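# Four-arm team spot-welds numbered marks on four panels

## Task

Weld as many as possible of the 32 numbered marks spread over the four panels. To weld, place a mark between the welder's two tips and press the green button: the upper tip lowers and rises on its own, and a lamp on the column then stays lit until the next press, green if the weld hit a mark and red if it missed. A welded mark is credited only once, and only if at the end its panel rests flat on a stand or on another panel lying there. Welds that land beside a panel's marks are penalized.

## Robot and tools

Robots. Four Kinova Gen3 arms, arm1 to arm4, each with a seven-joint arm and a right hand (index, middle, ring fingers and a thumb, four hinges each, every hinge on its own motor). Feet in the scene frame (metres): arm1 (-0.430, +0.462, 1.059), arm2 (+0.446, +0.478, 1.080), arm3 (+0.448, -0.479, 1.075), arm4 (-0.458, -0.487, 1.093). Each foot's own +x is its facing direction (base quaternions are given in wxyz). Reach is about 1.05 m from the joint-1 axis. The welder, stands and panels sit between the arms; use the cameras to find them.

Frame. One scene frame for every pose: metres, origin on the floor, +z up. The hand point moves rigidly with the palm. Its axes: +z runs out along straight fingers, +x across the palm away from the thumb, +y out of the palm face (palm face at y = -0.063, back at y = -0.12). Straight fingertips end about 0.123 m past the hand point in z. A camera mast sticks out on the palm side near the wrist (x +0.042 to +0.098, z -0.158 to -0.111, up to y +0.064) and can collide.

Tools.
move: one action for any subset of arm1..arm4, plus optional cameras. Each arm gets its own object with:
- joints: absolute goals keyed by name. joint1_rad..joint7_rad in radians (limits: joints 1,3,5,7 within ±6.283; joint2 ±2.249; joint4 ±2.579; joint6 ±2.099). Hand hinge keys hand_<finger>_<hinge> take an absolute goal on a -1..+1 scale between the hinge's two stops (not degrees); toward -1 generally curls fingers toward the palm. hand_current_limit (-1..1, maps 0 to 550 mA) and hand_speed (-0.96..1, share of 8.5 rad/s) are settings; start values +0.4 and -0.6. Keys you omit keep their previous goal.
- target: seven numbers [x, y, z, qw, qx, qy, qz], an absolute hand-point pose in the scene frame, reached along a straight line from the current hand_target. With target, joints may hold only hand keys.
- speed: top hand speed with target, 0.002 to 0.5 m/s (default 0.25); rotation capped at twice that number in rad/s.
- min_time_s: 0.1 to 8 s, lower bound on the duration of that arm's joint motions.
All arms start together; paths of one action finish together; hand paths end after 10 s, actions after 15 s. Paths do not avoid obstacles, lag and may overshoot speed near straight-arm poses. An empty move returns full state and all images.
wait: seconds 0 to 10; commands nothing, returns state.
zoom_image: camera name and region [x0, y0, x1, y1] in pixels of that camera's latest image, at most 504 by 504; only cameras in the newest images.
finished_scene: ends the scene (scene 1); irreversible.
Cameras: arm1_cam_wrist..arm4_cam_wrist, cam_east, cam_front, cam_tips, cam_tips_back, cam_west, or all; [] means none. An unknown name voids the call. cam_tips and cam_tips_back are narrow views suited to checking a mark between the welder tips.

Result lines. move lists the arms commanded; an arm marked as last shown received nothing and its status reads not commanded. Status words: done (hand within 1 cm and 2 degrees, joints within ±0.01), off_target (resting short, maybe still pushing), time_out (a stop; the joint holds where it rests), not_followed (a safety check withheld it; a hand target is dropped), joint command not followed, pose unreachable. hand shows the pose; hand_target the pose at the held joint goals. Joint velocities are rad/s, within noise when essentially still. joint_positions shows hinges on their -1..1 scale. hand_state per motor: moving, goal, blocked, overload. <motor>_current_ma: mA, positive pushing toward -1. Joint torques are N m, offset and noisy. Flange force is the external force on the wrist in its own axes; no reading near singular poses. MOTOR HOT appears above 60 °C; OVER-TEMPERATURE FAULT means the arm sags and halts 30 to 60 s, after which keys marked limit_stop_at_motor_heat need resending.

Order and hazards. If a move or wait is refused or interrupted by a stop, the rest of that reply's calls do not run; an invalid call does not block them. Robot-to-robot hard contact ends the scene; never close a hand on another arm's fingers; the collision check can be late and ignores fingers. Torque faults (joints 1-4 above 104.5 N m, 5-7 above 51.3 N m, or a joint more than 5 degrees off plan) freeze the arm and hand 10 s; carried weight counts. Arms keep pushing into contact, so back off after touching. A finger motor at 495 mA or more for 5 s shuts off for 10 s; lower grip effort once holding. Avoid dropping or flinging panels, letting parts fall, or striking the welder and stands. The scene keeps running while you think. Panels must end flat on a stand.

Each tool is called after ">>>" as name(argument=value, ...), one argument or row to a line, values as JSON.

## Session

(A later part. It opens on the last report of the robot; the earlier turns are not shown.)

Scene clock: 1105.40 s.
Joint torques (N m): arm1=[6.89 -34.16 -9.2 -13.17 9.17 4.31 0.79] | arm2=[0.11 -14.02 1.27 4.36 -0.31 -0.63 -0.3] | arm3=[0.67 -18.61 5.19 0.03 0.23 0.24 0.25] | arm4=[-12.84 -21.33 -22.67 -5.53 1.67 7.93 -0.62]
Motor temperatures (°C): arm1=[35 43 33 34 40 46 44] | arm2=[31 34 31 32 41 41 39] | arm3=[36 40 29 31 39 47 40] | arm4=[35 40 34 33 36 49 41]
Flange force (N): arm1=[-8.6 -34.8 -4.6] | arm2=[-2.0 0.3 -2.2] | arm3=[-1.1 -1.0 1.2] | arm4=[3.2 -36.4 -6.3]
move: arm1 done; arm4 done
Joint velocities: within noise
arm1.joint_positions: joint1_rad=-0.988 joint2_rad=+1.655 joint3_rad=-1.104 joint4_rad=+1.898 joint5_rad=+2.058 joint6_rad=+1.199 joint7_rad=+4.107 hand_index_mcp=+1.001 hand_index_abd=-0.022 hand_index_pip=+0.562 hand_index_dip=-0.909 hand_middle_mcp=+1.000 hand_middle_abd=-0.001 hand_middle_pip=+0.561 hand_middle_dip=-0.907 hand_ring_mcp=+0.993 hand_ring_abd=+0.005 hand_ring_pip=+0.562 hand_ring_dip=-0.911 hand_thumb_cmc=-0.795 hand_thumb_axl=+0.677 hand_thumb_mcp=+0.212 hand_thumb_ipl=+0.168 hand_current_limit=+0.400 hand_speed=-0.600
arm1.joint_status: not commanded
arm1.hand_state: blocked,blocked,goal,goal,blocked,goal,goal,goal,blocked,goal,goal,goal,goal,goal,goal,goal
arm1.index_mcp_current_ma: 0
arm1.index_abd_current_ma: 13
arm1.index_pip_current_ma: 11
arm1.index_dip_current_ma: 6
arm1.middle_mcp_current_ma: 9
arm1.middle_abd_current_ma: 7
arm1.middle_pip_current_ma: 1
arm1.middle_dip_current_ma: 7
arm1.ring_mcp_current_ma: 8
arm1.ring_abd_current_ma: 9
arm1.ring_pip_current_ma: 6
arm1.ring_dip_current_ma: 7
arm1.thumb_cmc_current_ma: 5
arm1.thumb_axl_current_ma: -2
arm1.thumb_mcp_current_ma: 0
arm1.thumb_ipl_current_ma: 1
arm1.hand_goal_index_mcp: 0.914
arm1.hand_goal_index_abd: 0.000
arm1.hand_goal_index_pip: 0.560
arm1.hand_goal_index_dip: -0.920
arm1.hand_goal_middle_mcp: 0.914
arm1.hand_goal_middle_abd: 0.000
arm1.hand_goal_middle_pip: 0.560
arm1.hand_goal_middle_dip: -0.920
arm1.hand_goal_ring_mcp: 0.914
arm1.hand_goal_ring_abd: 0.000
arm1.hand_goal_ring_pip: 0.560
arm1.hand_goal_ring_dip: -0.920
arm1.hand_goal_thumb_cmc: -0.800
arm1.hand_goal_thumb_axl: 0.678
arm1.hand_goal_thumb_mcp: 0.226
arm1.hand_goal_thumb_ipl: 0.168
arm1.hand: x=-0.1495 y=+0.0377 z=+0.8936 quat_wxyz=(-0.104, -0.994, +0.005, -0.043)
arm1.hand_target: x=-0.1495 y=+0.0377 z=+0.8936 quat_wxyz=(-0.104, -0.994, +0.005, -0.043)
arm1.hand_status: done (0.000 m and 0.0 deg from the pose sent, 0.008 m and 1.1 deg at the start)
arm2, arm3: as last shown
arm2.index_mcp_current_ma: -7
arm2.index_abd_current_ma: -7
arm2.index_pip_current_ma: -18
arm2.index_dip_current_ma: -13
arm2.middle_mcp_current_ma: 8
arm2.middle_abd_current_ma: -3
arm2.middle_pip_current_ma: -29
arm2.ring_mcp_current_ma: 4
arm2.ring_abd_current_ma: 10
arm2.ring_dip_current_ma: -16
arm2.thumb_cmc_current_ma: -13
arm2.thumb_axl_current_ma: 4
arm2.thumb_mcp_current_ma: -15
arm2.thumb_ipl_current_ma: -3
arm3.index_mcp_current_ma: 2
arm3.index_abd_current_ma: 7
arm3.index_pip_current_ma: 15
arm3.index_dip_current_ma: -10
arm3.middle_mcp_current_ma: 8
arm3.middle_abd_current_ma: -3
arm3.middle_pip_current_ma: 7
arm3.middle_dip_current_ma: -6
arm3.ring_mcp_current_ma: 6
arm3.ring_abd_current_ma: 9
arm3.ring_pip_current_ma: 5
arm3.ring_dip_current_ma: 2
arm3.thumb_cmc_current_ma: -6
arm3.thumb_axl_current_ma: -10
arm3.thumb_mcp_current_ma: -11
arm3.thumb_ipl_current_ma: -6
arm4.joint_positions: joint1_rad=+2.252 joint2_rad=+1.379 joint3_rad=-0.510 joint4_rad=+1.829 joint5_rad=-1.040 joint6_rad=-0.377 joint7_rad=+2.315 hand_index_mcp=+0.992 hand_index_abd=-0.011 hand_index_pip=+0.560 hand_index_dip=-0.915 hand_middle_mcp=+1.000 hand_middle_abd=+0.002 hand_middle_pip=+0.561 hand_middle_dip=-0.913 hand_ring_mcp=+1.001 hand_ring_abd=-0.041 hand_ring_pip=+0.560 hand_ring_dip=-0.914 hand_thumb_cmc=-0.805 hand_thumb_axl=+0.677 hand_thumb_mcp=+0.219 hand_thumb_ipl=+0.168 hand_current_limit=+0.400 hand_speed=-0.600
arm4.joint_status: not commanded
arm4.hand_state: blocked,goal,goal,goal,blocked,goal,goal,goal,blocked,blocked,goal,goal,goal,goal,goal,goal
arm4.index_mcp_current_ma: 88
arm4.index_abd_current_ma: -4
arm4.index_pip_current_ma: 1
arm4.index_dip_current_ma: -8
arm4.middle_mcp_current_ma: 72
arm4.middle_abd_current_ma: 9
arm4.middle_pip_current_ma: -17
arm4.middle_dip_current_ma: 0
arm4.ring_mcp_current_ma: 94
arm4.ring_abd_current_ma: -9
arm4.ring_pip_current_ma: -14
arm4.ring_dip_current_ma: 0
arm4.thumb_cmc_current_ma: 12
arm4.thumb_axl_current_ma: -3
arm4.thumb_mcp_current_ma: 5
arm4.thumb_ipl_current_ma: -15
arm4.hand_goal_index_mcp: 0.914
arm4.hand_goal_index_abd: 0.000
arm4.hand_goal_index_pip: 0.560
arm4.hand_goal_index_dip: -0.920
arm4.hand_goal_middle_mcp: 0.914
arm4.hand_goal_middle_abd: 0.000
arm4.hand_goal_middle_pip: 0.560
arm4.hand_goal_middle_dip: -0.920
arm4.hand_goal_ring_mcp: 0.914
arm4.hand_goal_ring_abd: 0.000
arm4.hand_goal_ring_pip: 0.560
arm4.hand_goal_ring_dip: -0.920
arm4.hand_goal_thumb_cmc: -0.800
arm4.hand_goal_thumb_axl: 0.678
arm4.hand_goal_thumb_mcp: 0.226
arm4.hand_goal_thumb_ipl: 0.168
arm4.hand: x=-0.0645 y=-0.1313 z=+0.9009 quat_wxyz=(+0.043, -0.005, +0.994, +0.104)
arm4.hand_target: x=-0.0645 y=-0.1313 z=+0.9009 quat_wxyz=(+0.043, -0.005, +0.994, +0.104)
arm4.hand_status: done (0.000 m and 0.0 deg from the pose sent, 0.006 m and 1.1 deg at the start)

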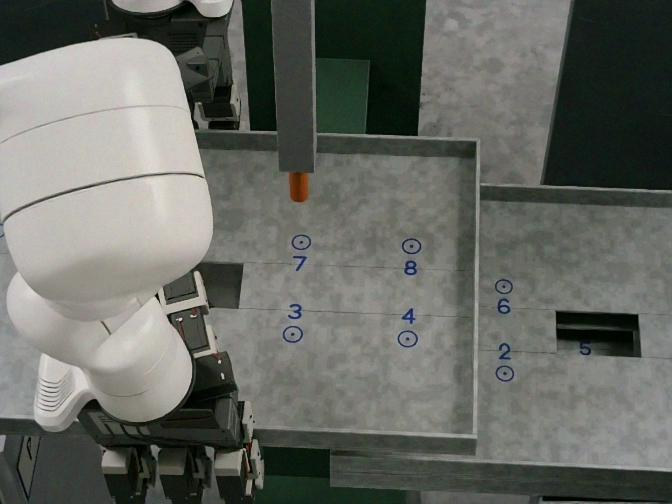

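>>> move(
  arm3={"target": [0.023, -0.503, 0.860, 0, 0, 1, 0], "speed": 0.06},
  cameras=["cam_tips"],
)

>>> wait(
  seconds=1.6,
  cameras=[],
)

>>> move(
  arm3={"target": [0.023, -0.503, 0.885, 0, 0, 1, 0], "speed": 0.08},
  cameras=["cam_front"],
)

>>> zoom_image(
  camera="cam_front",
  region=[300, 20, 400, 110],
)

Scene clock: 1106.90 s.
Joint torques (N m): arm1=[6.86 -34.16 -9.16 -13.16 9.17 4.33 0.7] | arm2=[0.06 -13.98 1.31 4.31 -0.3 -0.6 -0.29] | arm3=[0.64 -17.16 4.62 0.29 0.21 0.32 0.29] | arm4=[-12.87 -21.41 -22.69 -5.51 1.69 7.94 -0.64]
Motor temperatures (°C): arm1=[35 43 33 34 40 46 44] | arm2=[31 34 31 32 41 41 39] | arm3=[36 40 29 31 39 47 40] | arm4=[35 40 34 33 36 49 41]
Flange force (N): arm1=[-8.5 -34.4 -4.6] | arm2=[-2.1 0.2 -2.4] | arm3=[-1.2 -1.1 -2.6] | arm4=[3.1 -36.5 -6.1]
move: arm3 done
Joint velocities: within noise
arm1, arm2, arm4: as last shown
arm1.index_mcp_current_ma: 2
arm1.index_abd_current_ma: 7
arm1.index_pip_current_ma: 10
arm1.index_dip_current_ma: 3
arm1.middle_abd_current_ma: 1
arm1.middle_pip_current_ma: -3
arm1.middle_dip_current_ma: 2
arm1.ring_mcp_current_ma: 6
arm1.ring_abd_current_ma: 15
arm1.ring_pip_current_ma: 0
arm1.ring_dip_current_ma: 12
arm1.thumb_cmc_current_ma: 3
arm1.thumb_axl_current_ma: -4
arm1.thumb_mcp_current_ma: 6
arm1.thumb_ipl_current_ma: -1
arm2.index_mcp_current_ma: -3
arm2.index_abd_current_ma: -6
arm2.index_pip_current_ma: -13
arm2.index_dip_current_ma: -8
arm2.middle_mcp_current_ma: 10
arm2.middle_abd_current_ma: 2
arm2.middle_pip_current_ma: -32
arm2.middle_dip_current_ma: -14
arm2.ring_abd_current_ma: 8
arm2.ring_pip_current_ma: -11
arm2.ring_dip_current_ma: -11
arm2.thumb_cmc_current_ma: -6
arm2.thumb_axl_current_ma: 1
arm2.thumb_mcp_current_ma: -11
arm2.thumb_ipl_current_ma: -6
arm3.joint_positions: joint1_rad=-2.947 joint2_rad=+1.356 joint3_rad=+0.333 joint4_rad=+1.667 joint5_rad=+1.939 joint6_rad=-0.363 joint7_rad=+2.314 hand_index_mcp=+0.151 hand_index_abd=+0.003 hand_index_pip=-0.477 hand_index_dip=+0.009 hand_middle_mcp=+0.746 hand_middle_abd=+0.004 hand_middle_pip=+0.578 hand_middle_dip=+0.694 hand_ring_mcp=+0.153 hand_ring_abd=+0.006 hand_ring_pip=-0.470 hand_ring_dip=+0.009 hand_thumb_cmc=-0.797 hand_thumb_axl=+0.677 hand_thumb_mcp=+0.212 hand_thumb_ipl=+0.168 hand_current_limit=+0.400 hand_speed=-0.600
arm3.joint_status: not commanded
arm3.hand_state: blocked,goal,blocked,goal,goal,goal,goal,goal,blocked,goal,blocked,goal,goal,goal,goal,goal
arm3.index_mcp_current_ma: 9
arm3.index_abd_current_ma: 5
arm3.index_pip_current_ma: 16
arm3.index_dip_current_ma: -12
arm3.middle_mcp_current_ma: 6
arm3.middle_abd_current_ma: 4
arm3.middle_pip_current_ma: 3
arm3.middle_dip_current_ma: -8
arm3.ring_mcp_current_ma: 3
arm3.ring_abd_current_ma: 1
arm3.ring_pip_current_ma: 4
arm3.ring_dip_current_ma: -1
arm3.thumb_cmc_current_ma: -1
arm3.thumb_axl_current_ma: -6
arm3.thumb_mcp_current_ma: -10
arm3.thumb_ipl_current_ma: -5
arm3.hand_goal_index_mcp: 0.100
arm3.hand_goal_index_abd: 0.000
arm3.hand_goal_index_pip: -0.500
arm3.hand_goal_index_dip: 0.000
arm3.hand_goal_middle_mcp: 0.754
arm3.hand_goal_middle_abd: 0.000
arm3.hand_goal_middle_pip: 0.576
arm3.hand_goal_middle_dip: 0.696
arm3.hand_goal_ring_mcp: 0.100
arm3.hand_goal_ring_abd: 0.000
arm3.hand_goal_ring_pip: -0.500
arm3.hand_goal_ring_dip: 0.000
arm3.hand_goal_thumb_cmc: -0.800
arm3.hand_goal_thumb_axl: 0.678
arm3.hand_goal_thumb_mcp: 0.226
arm3.hand_goal_thumb_ipl: 0.168
arm3.hand: x=+0.0230 y=-0.5030 z=+0.8600 quat_wxyz=(+0.000, +0.000, -1.000, +0.000)
arm3.hand_target: x=+0.0230 y=-0.5030 z=+0.8600 quat_wxyz=(+0.000, +0.000, -1.000, +0.000)
arm3.hand_status: done (0.000 m and 0.0 deg from the pose sent, 0.025 m and 0.0 deg at the start)
arm4.index_mcp_current_ma: 76
arm4.index_abd_current_ma: 0
arm4.index_pip_current_ma: -8
arm4.middle_mcp_current_ma: 81
arm4.middle_abd_current_ma: 3
arm4.middle_pip_current_ma: -8
arm4.middle_dip_current_ma: -1
arm4.ring_mcp_current_ma: 96
arm4.ring_abd_current_ma: -4
arm4.ring_pip_current_ma: -5
arm4.ring_dip_current_ma: 15
arm4.thumb_cmc_current_ma: 1
arm4.thumb_axl_current_ma: -6
arm4.thumb_mcp_current_ma: -16
arm4.thumb_ipl_current_ma: -3

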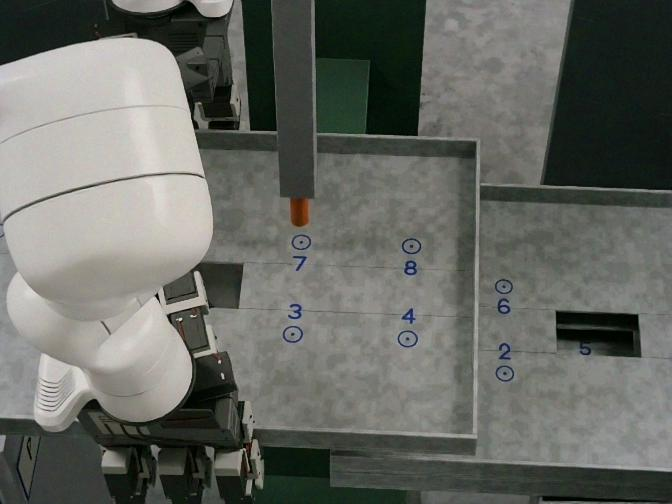

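Scene clock: 1108.50 s.
Joint torques (N m): arm1=[7.21 -32.93 -8.17 -13.45 9.13 4.18 0.71] | arm2=[0.14 -14.01 1.38 4.34 -0.33 -0.67 -0.34] | arm3=[0.77 -17.3 4.55 0.29 0.16 0.28 0.25] | arm4=[-13.13 -21.15 -22.64 -5.06 1.72 7.93 -0.57]
Motor temperatures (°C): arm1=[35 43 32 34 40 46 44] | arm2=[31 34 31 32 41 41 39] | arm3=[36 40 29 31 39 47 40] | arm4=[35 40 34 33 36 49 41]
Flange force (N): arm1=[-7.5 -34.3 -8.5] | arm2=[-1.8 0.4 -2.2] | arm3=[-0.8 -1.4 -2.5] | arm4=[2.2 -36.4 -5.9]
Joint velocities: within noise
arm1.joint_positions: joint1_rad=-0.988 joint2_rad=+1.655 joint3_rad=-1.104 joint4_rad=+1.898 joint5_rad=+2.058 joint6_rad=+1.199 joint7_rad=+4.107 hand_index_mcp=+1.001 hand_index_abd=-0.022 hand_index_pip=+0.562 hand_index_dip=-0.909 hand_middle_mcp=+1.000 hand_middle_abd=-0.001 hand_middle_pip=+0.561 hand_middle_dip=-0.907 hand_ring_mcp=+0.993 hand_ring_abd=+0.005 hand_ring_pip=+0.562 hand_ring_dip=-0.911 hand_thumb_cmc=-0.795 hand_thumb_axl=+0.677 hand_thumb_mcp=+0.212 hand_thumb_ipl=+0.168 hand_current_limit=+0.400 hand_speed=-0.600
arm1.joint_status: not commanded
arm1.hand_state: blocked,blocked,goal,goal,blocked,goal,goal,goal,blocked,goal,goal,goal,goal,goal,goal,goal
arm1.index_mcp_current_ma: 5
arm1.index_abd_current_ma: 11
arm1.index_pip_current_ma: 7
arm1.index_dip_current_ma: 1
arm1.middle_mcp_current_ma: 14
arm1.middle_abd_current_ma: 5
arm1.middle_pip_current_ma: -5
arm1.middle_dip_current_ma: -4
arm1.ring_mcp_current_ma: 13
arm1.ring_abd_current_ma: 7
arm1.ring_pip_current_ma: 12
arm1.ring_dip_current_ma: 20
arm1.thumb_cmc_current_ma: 5
arm1.thumb_axl_current_ma: 3
arm1.thumb_mcp_current_ma: -6
arm1.thumb_ipl_current_ma: -3
arm1.hand_goal_index_mcp: 0.914
arm1.hand_goal_index_abd: 0.000
arm1.hand_goal_index_pip: 0.560
arm1.hand_goal_index_dip: -0.920
arm1.hand_goal_middle_mcp: 0.914
arm1.hand_goal_middle_abd: 0.000
arm1.hand_goal_middle_pip: 0.560
arm1.hand_goal_middle_dip: -0.920
arm1.hand_goal_ring_mcp: 0.914
arm1.hand_goal_ring_abd: 0.000
arm1.hand_goal_ring_pip: 0.560
arm1.hand_goal_ring_dip: -0.920
arm1.hand_goal_thumb_cmc: -0.800
arm1.hand_goal_thumb_axl: 0.678
arm1.hand_goal_thumb_mcp: 0.226
arm1.hand_goal_thumb_ipl: 0.168
arm1.hand: x=-0.1495 y=+0.0377 z=+0.8936 quat_wxyz=(-0.104, -0.994, +0.005, -0.043)
arm1.hand_target: x=-0.1495 y=+0.0377 z=+0.8936 quat_wxyz=(-0.104, -0.994, +0.005, -0.043)
arm1.hand_status: not commanded
arm2.joint_positions: joint1_rad=+0.498 joint2_rad=+1.428 joint3_rad=+0.302 joint4_rad=+2.460 joint5_rad=+0.281 joint6_rad=-0.959 joint7_rad=-0.596 hand_index_mcp=+0.914 hand_index_abd=+0.000 hand_index_pip=+0.944 hand_index_dip=+0.694 hand_middle_mcp=+0.914 hand_middle_abd=+0.001 hand_middle_pip=+0.944 hand_middle_dip=+0.692 hand_ring_mcp=+0.914 hand_ring_abd=+0.002 hand_ring_pip=+0.945 hand_ring_dip=+0.692 hand_thumb_cmc=-0.803 hand_thumb_axl=+0.677 hand_thumb_mcp=+0.222 hand_thumb_ipl=+0.168 hand_current_limit=+0.400 hand_speed=-0.600
arm2.joint_status: not commanded
arm2.hand_state: goal,goal,goal,goal,goal,goal,goal,goal,goal,goal,goal,goal,goal,goal,goal,goal
arm2.index_mcp_current_ma: -7
arm2.index_abd_current_ma: -2
arm2.index_pip_current_ma: -16
arm2.index_dip_current_ma: -8
arm2.middle_mcp_current_ma: 10
arm2.middle_abd_current_ma: 0
arm2.middle_pip_current_ma: -23
arm2.middle_dip_current_ma: -19
arm2.ring_mcp_current_ma: 1
arm2.ring_abd_current_ma: 11
arm2.ring_pip_current_ma: -14
arm2.ring_dip_current_ma: -16
arm2.thumb_cmc_current_ma: -8
arm2.thumb_axl_current_ma: 10
arm2.thumb_mcp_current_ma: -10
arm2.thumb_ipl_current_ma: -5
arm2.hand_goal_index_mcp: 0.914
arm2.hand_goal_index_abd: 0.000
arm2.hand_goal_index_pip: 0.950
arm2.hand_goal_index_dip: 0.696
arm2.hand_goal_middle_mcp: 0.914
arm2.hand_goal_middle_abd: 0.000
arm2.hand_goal_middle_pip: 0.950
arm2.hand_goal_middle_dip: 0.696
arm2.hand_goal_ring_mcp: 0.914
arm2.hand_goal_ring_abd: 0.000
arm2.hand_goal_ring_pip: 0.950
arm2.hand_goal_ring_dip: 0.696
arm2.hand_goal_thumb_cmc: -0.800
arm2.hand_goal_thumb_axl: 0.678
arm2.hand_goal_thumb_mcp: 0.226
arm2.hand_goal_thumb_ipl: 0.168
arm2.hand: x=+0.4320 y=+0.1150 z=+0.9300 quat_wxyz=(+0.105, +0.995, +0.000, +0.000)
arm2.hand_target: x=+0.4320 y=+0.1150 z=+0.9300 quat_wxyz=(+0.105, +0.995, +0.000, +0.000)
arm2.hand_status: not commanded
arm3.joint_positions: joint1_rad=-2.947 joint2_rad=+1.356 joint3_rad=+0.333 joint4_rad=+1.667 joint5_rad=+1.939 joint6_rad=-0.363 joint7_rad=+2.314 hand_index_mcp=+0.151 hand_index_abd=+0.003 hand_index_pip=-0.477 hand_index_dip=+0.009 hand_middle_mcp=+0.746 hand_middle_abd=+0.004 hand_middle_pip=+0.578 hand_middle_dip=+0.694 hand_ring_mcp=+0.153 hand_ring_abd=+0.006 hand_ring_pip=-0.470 hand_ring_dip=+0.009 hand_thumb_cmc=-0.797 hand_thumb_axl=+0.677 hand_thumb_mcp=+0.212 hand_thumb_ipl=+0.168 hand_current_limit=+0.400 hand_speed=-0.600
arm3.joint_status: not commanded
arm3.hand_state: blocked,goal,blocked,goal,goal,goal,goal,goal,blocked,goal,blocked,goal,goal,goal,goal,goal
arm3.index_mcp_current_ma: 13
arm3.index_abd_current_ma: 4
arm3.index_pip_current_ma: 14
arm3.index_dip_current_ma: -13
arm3.middle_mcp_current_ma: 7
arm3.middle_abd_current_ma: 3
arm3.middle_pip_current_ma: 10
arm3.middle_dip_current_ma: -4
arm3.ring_mcp_current_ma: -1
arm3.ring_abd_current_ma: 7
arm3.ring_pip_current_ma: 9
arm3.ring_dip_current_ma: -1
arm3.thumb_cmc_current_ma: -4
arm3.thumb_axl_current_ma: -8
arm3.thumb_mcp_current_ma: 1
arm3.thumb_ipl_current_ma: -7
arm3.hand_goal_index_mcp: 0.100
arm3.hand_goal_index_abd: 0.000
arm3.hand_goal_index_pip: -0.500
arm3.hand_goal_index_dip: 0.000
arm3.hand_goal_middle_mcp: 0.754
arm3.hand_goal_middle_abd: 0.000
arm3.hand_goal_middle_pip: 0.576
arm3.hand_goal_middle_dip: 0.696
arm3.hand_goal_ring_mcp: 0.100
arm3.hand_goal_ring_abd: 0.000
arm3.hand_goal_ring_pip: -0.500
arm3.hand_goal_ring_dip: 0.000
arm3.hand_goal_thumb_cmc: -0.800
arm3.hand_goal_thumb_axl: 0.678
arm3.hand_goal_thumb_mcp: 0.226
arm3.hand_goal_thumb_ipl: 0.168
arm3.hand: x=+0.0230 y=-0.5030 z=+0.8600 quat_wxyz=(+0.000, +0.000, -1.000, +0.000)
arm3.hand_target: x=+0.0230 y=-0.5030 z=+0.8600 quat_wxyz=(+0.000, +0.000, -1.000, +0.000)
arm3.hand_status: done (0.000 m and 0.0 deg from the pose sent, 0.025 m and 0.0 deg at the start)
arm4.joint_positions: joint1_rad=+2.252 joint2_rad=+1.379 joint3_rad=-0.511 joint4_rad=+1.829 joint5_rad=-1.040 joint6_rad=-0.377 joint7_rad=+2.315 hand_index_mcp=+0.992 hand_index_abd=-0.011 hand_index_pip=+0.560 hand_index_dip=-0.915 hand_middle_mcp=+1.000 hand_middle_abd=+0.001 hand_middle_pip=+0.561 hand_middle_dip=-0.913 hand_ring_mcp=+1.001 hand_ring_abd=-0.041 hand_ring_pip=+0.560 hand_ring_dip=-0.914 hand_thumb_cmc=-0.805 hand_thumb_axl=+0.677 hand_thumb_mcp=+0.219 hand_thumb_ipl=+0.168 hand_current_limit=+0.400 hand_speed=-0.600
arm4.joint_status: not commanded
arm4.hand_state: blocked,goal,goal,goal,blocked,goal,goal,goal,blocked,blocked,goal,goal,goal,goal,goal,goal
arm4.index_mcp_current_ma: 76
arm4.index_abd_current_ma: 1
arm4.index_pip_current_ma: -6
arm4.index_dip_current_ma: 1
arm4.middle_mcp_current_ma: 88
arm4.middle_abd_current_ma: -5
arm4.middle_pip_current_ma: -6
arm4.middle_dip_current_ma: -14
arm4.ring_mcp_current_ma: 78
arm4.ring_abd_current_ma: -22
arm4.ring_pip_current_ma: -6
arm4.ring_dip_current_ma: 14
arm4.thumb_cmc_current_ma: -1
arm4.thumb_axl_current_ma: -5
arm4.thumb_mcp_current_ma: 6
arm4.thumb_ipl_current_ma: 8
arm4.hand_goal_index_mcp: 0.914
arm4.hand_goal_index_abd: 0.000
arm4.hand_goal_index_pip: 0.560
arm4.hand_goal_index_dip: -0.920
arm4.hand_goal_middle_mcp: 0.914
arm4.hand_goal_middle_abd: 0.000
arm4.hand_goal_middle_pip: 0.560
arm4.hand_goal_middle_dip: -0.920
arm4.hand_goal_ring_mcp: 0.914
arm4.hand_goal_ring_abd: 0.000
arm4.hand_goal_ring_pip: 0.560
arm4.hand_goal_ring_dip: -0.920
arm4.hand_goal_thumb_cmc: -0.800
arm4.hand_goal_thumb_axl: 0.678
arm4.hand_goal_thumb_mcp: 0.226
arm4.hand_goal_thumb_ipl: 0.168
arm4.hand: x=-0.0645 y=-0.1313 z=+0.9009 quat_wxyz=(+0.043, -0.004, +0.994, +0.104)
arm4.hand_target: x=-0.0645 y=-0.1313 z=+0.9009 quat_wxyz=(+0.043, -0.005, +0.994, +0.104)
arm4.hand_status: not commanded
wait: 1.60 s; at rest by 0.27 s

Scene clock: 1109.47 s.
Joint torques (N m): arm1=[7.39 -34.77 -9.16 -13.2 9.2 4.64 0.74] | arm2=[0.07 -13.95 1.26 4.32 -0.29 -0.65 -0.26] | arm3=[0.74 -18.66 5.19 0.04 0.22 0.24 0.24] | arm4=[-12.7 -20.76 -22.03 -4.39 1.56 7.83 -0.68]
Motor temperatures (°C): arm1=[35 43 32 34 40 46 44] | arm2=[31 34 31 32 41 41 39] | arm3=[36 40 29 31 39 47 40] | arm4=[35 40 34 33 36 49 41]
Flange force (N): arm1=[-7.5 -35.3 -3.2] | arm2=[-2.0 0.5 -2.5] | arm3=[-0.9 -1.2 1.3] | arm4=[1.1 -34.8 -5.2]
move: arm3 done
Joint velocities: within noise
arm1, arm2, arm4: as last shown
arm1.joint_positions: joint1_rad=-0.988 joint2_rad=+1.655 joint3_rad=-1.104 joint4_rad=+1.897 joint5_rad=+2.058 joint6_rad=+1.199 joint7_rad=+4.107 hand_index_mcp=+1.001 hand_index_abd=-0.022 hand_index_pip=+0.562 hand_index_dip=-0.909 hand_middle_mcp=+1.000 hand_middle_abd=-0.001 hand_middle_pip=+0.561 hand_middle_dip=-0.907 hand_ring_mcp=+0.993 hand_ring_abd=+0.005 hand_ring_pip=+0.562 hand_ring_dip=-0.911 hand_thumb_cmc=-0.795 hand_thumb_axl=+0.677 hand_thumb_mcp=+0.212 hand_thumb_ipl=+0.168 hand_current_limit=+0.400 hand_speed=-0.600
arm1.index_mcp_current_ma: -1
arm1.index_abd_current_ma: 14
arm1.index_pip_current_ma: 6
arm1.index_dip_current_ma: 6
arm1.middle_mcp_current_ma: 4
arm1.middle_abd_current_ma: 1
arm1.middle_pip_current_ma: -1
arm1.middle_dip_current_ma: 3
arm1.ring_mcp_current_ma: 10
arm1.ring_abd_current_ma: 8
arm1.ring_pip_current_ma: 14
arm1.ring_dip_current_ma: 16
arm1.thumb_cmc_current_ma: -3
arm1.thumb_axl_current_ma: -8
arm1.thumb_ipl_current_ma: 2
arm2.index_mcp_current_ma: -4
arm2.index_abd_current_ma: -6
arm2.index_pip_current_ma: -14
arm2.index_dip_current_ma: -9
arm2.middle_mcp_current_ma: 9
arm2.middle_abd_current_ma: 2
arm2.middle_pip_current_ma: -30
arm2.middle_dip_current_ma: -15
arm2.ring_mcp_current_ma: 2
arm2.ring_abd_current_ma: 9
arm2.ring_pip_current_ma: -11
arm2.ring_dip_current_ma: -14
arm2.thumb_cmc_current_ma: -7
arm2.thumb_axl_current_ma: 9
arm2.thumb_mcp_current_ma: -11
arm2.thumb_ipl_current_ma: -1
arm3.joint_positions: joint1_rad=-2.966 joint2_rad=+1.304 joint3_rad=+0.364 joint4_rad=+1.703 joint5_rad=+1.962 joint6_rad=-0.394 joint7_rad=+2.293 hand_index_mcp=+0.151 hand_index_abd=+0.003 hand_index_pip=-0.477 hand_index_dip=+0.009 hand_middle_mcp=+0.746 hand_middle_abd=+0.003 hand_middle_pip=+0.578 hand_middle_dip=+0.696 hand_ring_mcp=+0.153 hand_ring_abd=+0.006 hand_ring_pip=-0.470 hand_ring_dip=+0.009 hand_thumb_cmc=-0.797 hand_thumb_axl=+0.677 hand_thumb_mcp=+0.212 hand_thumb_ipl=+0.168 hand_current_limit=+0.400 hand_speed=-0.600
arm3.joint_status: not commanded
arm3.hand_state: blocked,goal,blocked,goal,goal,goal,goal,goal,blocked,goal,blocked,goal,goal,goal,goal,goal
arm3.index_mcp_current_ma: 11
arm3.index_abd_current_ma: 11
arm3.index_pip_current_ma: 13
arm3.index_dip_current_ma: -15
arm3.middle_mcp_current_ma: 3
arm3.middle_abd_current_ma: 2
arm3.middle_pip_current_ma: 5
arm3.middle_dip_current_ma: -12
arm3.ring_mcp_current_ma: -3
arm3.ring_abd_current_ma: 2
arm3.ring_pip_current_ma: 2
arm3.ring_dip_current_ma: 1
arm3.thumb_cmc_current_ma: 1
arm3.thumb_axl_current_ma: -4
arm3.thumb_mcp_current_ma: -7
arm3.thumb_ipl_current_ma: -6
arm3.hand_goal_index_mcp: 0.100
arm3.hand_goal_index_abd: 0.000
arm3.hand_goal_index_pip: -0.500
arm3.hand_goal_index_dip: 0.000
arm3.hand_goal_middle_mcp: 0.754
arm3.hand_goal_middle_abd: 0.000
arm3.hand_goal_middle_pip: 0.576
arm3.hand_goal_middle_dip: 0.696
arm3.hand_goal_ring_mcp: 0.100
arm3.hand_goal_ring_abd: 0.000
arm3.hand_goal_ring_pip: -0.500
arm3.hand_goal_ring_dip: 0.000
arm3.hand_goal_thumb_cmc: -0.800
arm3.hand_goal_thumb_axl: 0.678
arm3.hand_goal_thumb_mcp: 0.226
arm3.hand_goal_thumb_ipl: 0.168
arm3.hand: x=+0.0230 y=-0.5030 z=+0.8850 quat_wxyz=(+0.000, +0.000, -1.000, +0.000)
arm3.hand_target: x=+0.0230 y=-0.5030 z=+0.8850 quat_wxyz=(+0.000, +0.000, -1.000, +0.000)
arm3.hand_status: done (0.000 m and 0.0 deg from the pose sent, 0.025 m and 0.0 deg at the start)
arm4.joint_positions: joint1_rad=+2.252 joint2_rad=+1.379 joint3_rad=-0.511 joint4_rad=+1.829 joint5_rad=-1.040 joint6_rad=-0.377 joint7_rad=+2.315 hand_index_mcp=+0.992 hand_index_abd=-0.011 hand_index_pip=+0.560 hand_index_dip=-0.915 hand_middle_mcp=+1.000 hand_middle_abd=+0.002 hand_middle_pip=+0.561 hand_middle_dip=-0.913 hand_ring_mcp=+1.001 hand_ring_abd=-0.041 hand_ring_pip=+0.560 hand_ring_dip=-0.914 hand_thumb_cmc=-0.805 hand_thumb_axl=+0.677 hand_thumb_mcp=+0.219 hand_thumb_ipl=+0.168 hand_current_limit=+0.400 hand_speed=-0.600
arm4.index_mcp_current_ma: 89
arm4.index_abd_current_ma: -1
arm4.index_pip_current_ma: 5
arm4.index_dip_current_ma: 14
arm4.middle_mcp_current_ma: 74
arm4.middle_abd_current_ma: -6
arm4.middle_pip_current_ma: -19
arm4.middle_dip_current_ma: -5
arm4.ring_mcp_current_ma: 94
arm4.ring_abd_current_ma: -28
arm4.ring_pip_current_ma: -12
arm4.ring_dip_current_ma: 17
arm4.thumb_cmc_current_ma: 0
arm4.thumb_axl_current_ma: 2
arm4.thumb_mcp_current_ma: 0
arm4.thumb_ipl_current_ma: 3
arm4.hand_target: x=-0.0645 y=-0.1313 z=+0.9009 quat_wxyz=(+0.043, -0.004, +0.994, +0.104)

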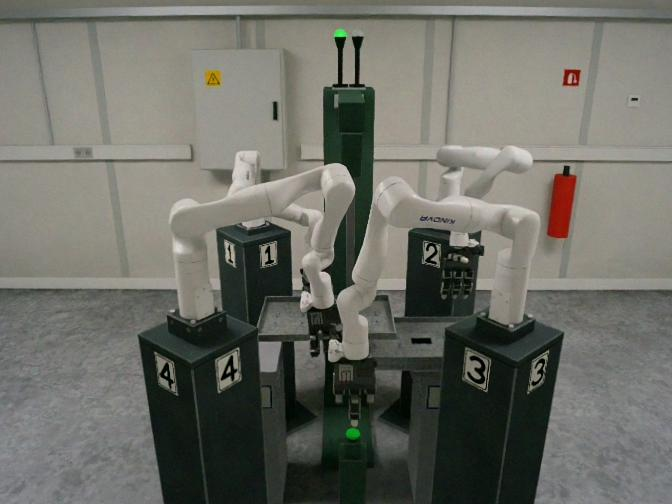

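Scaled by 5.040.

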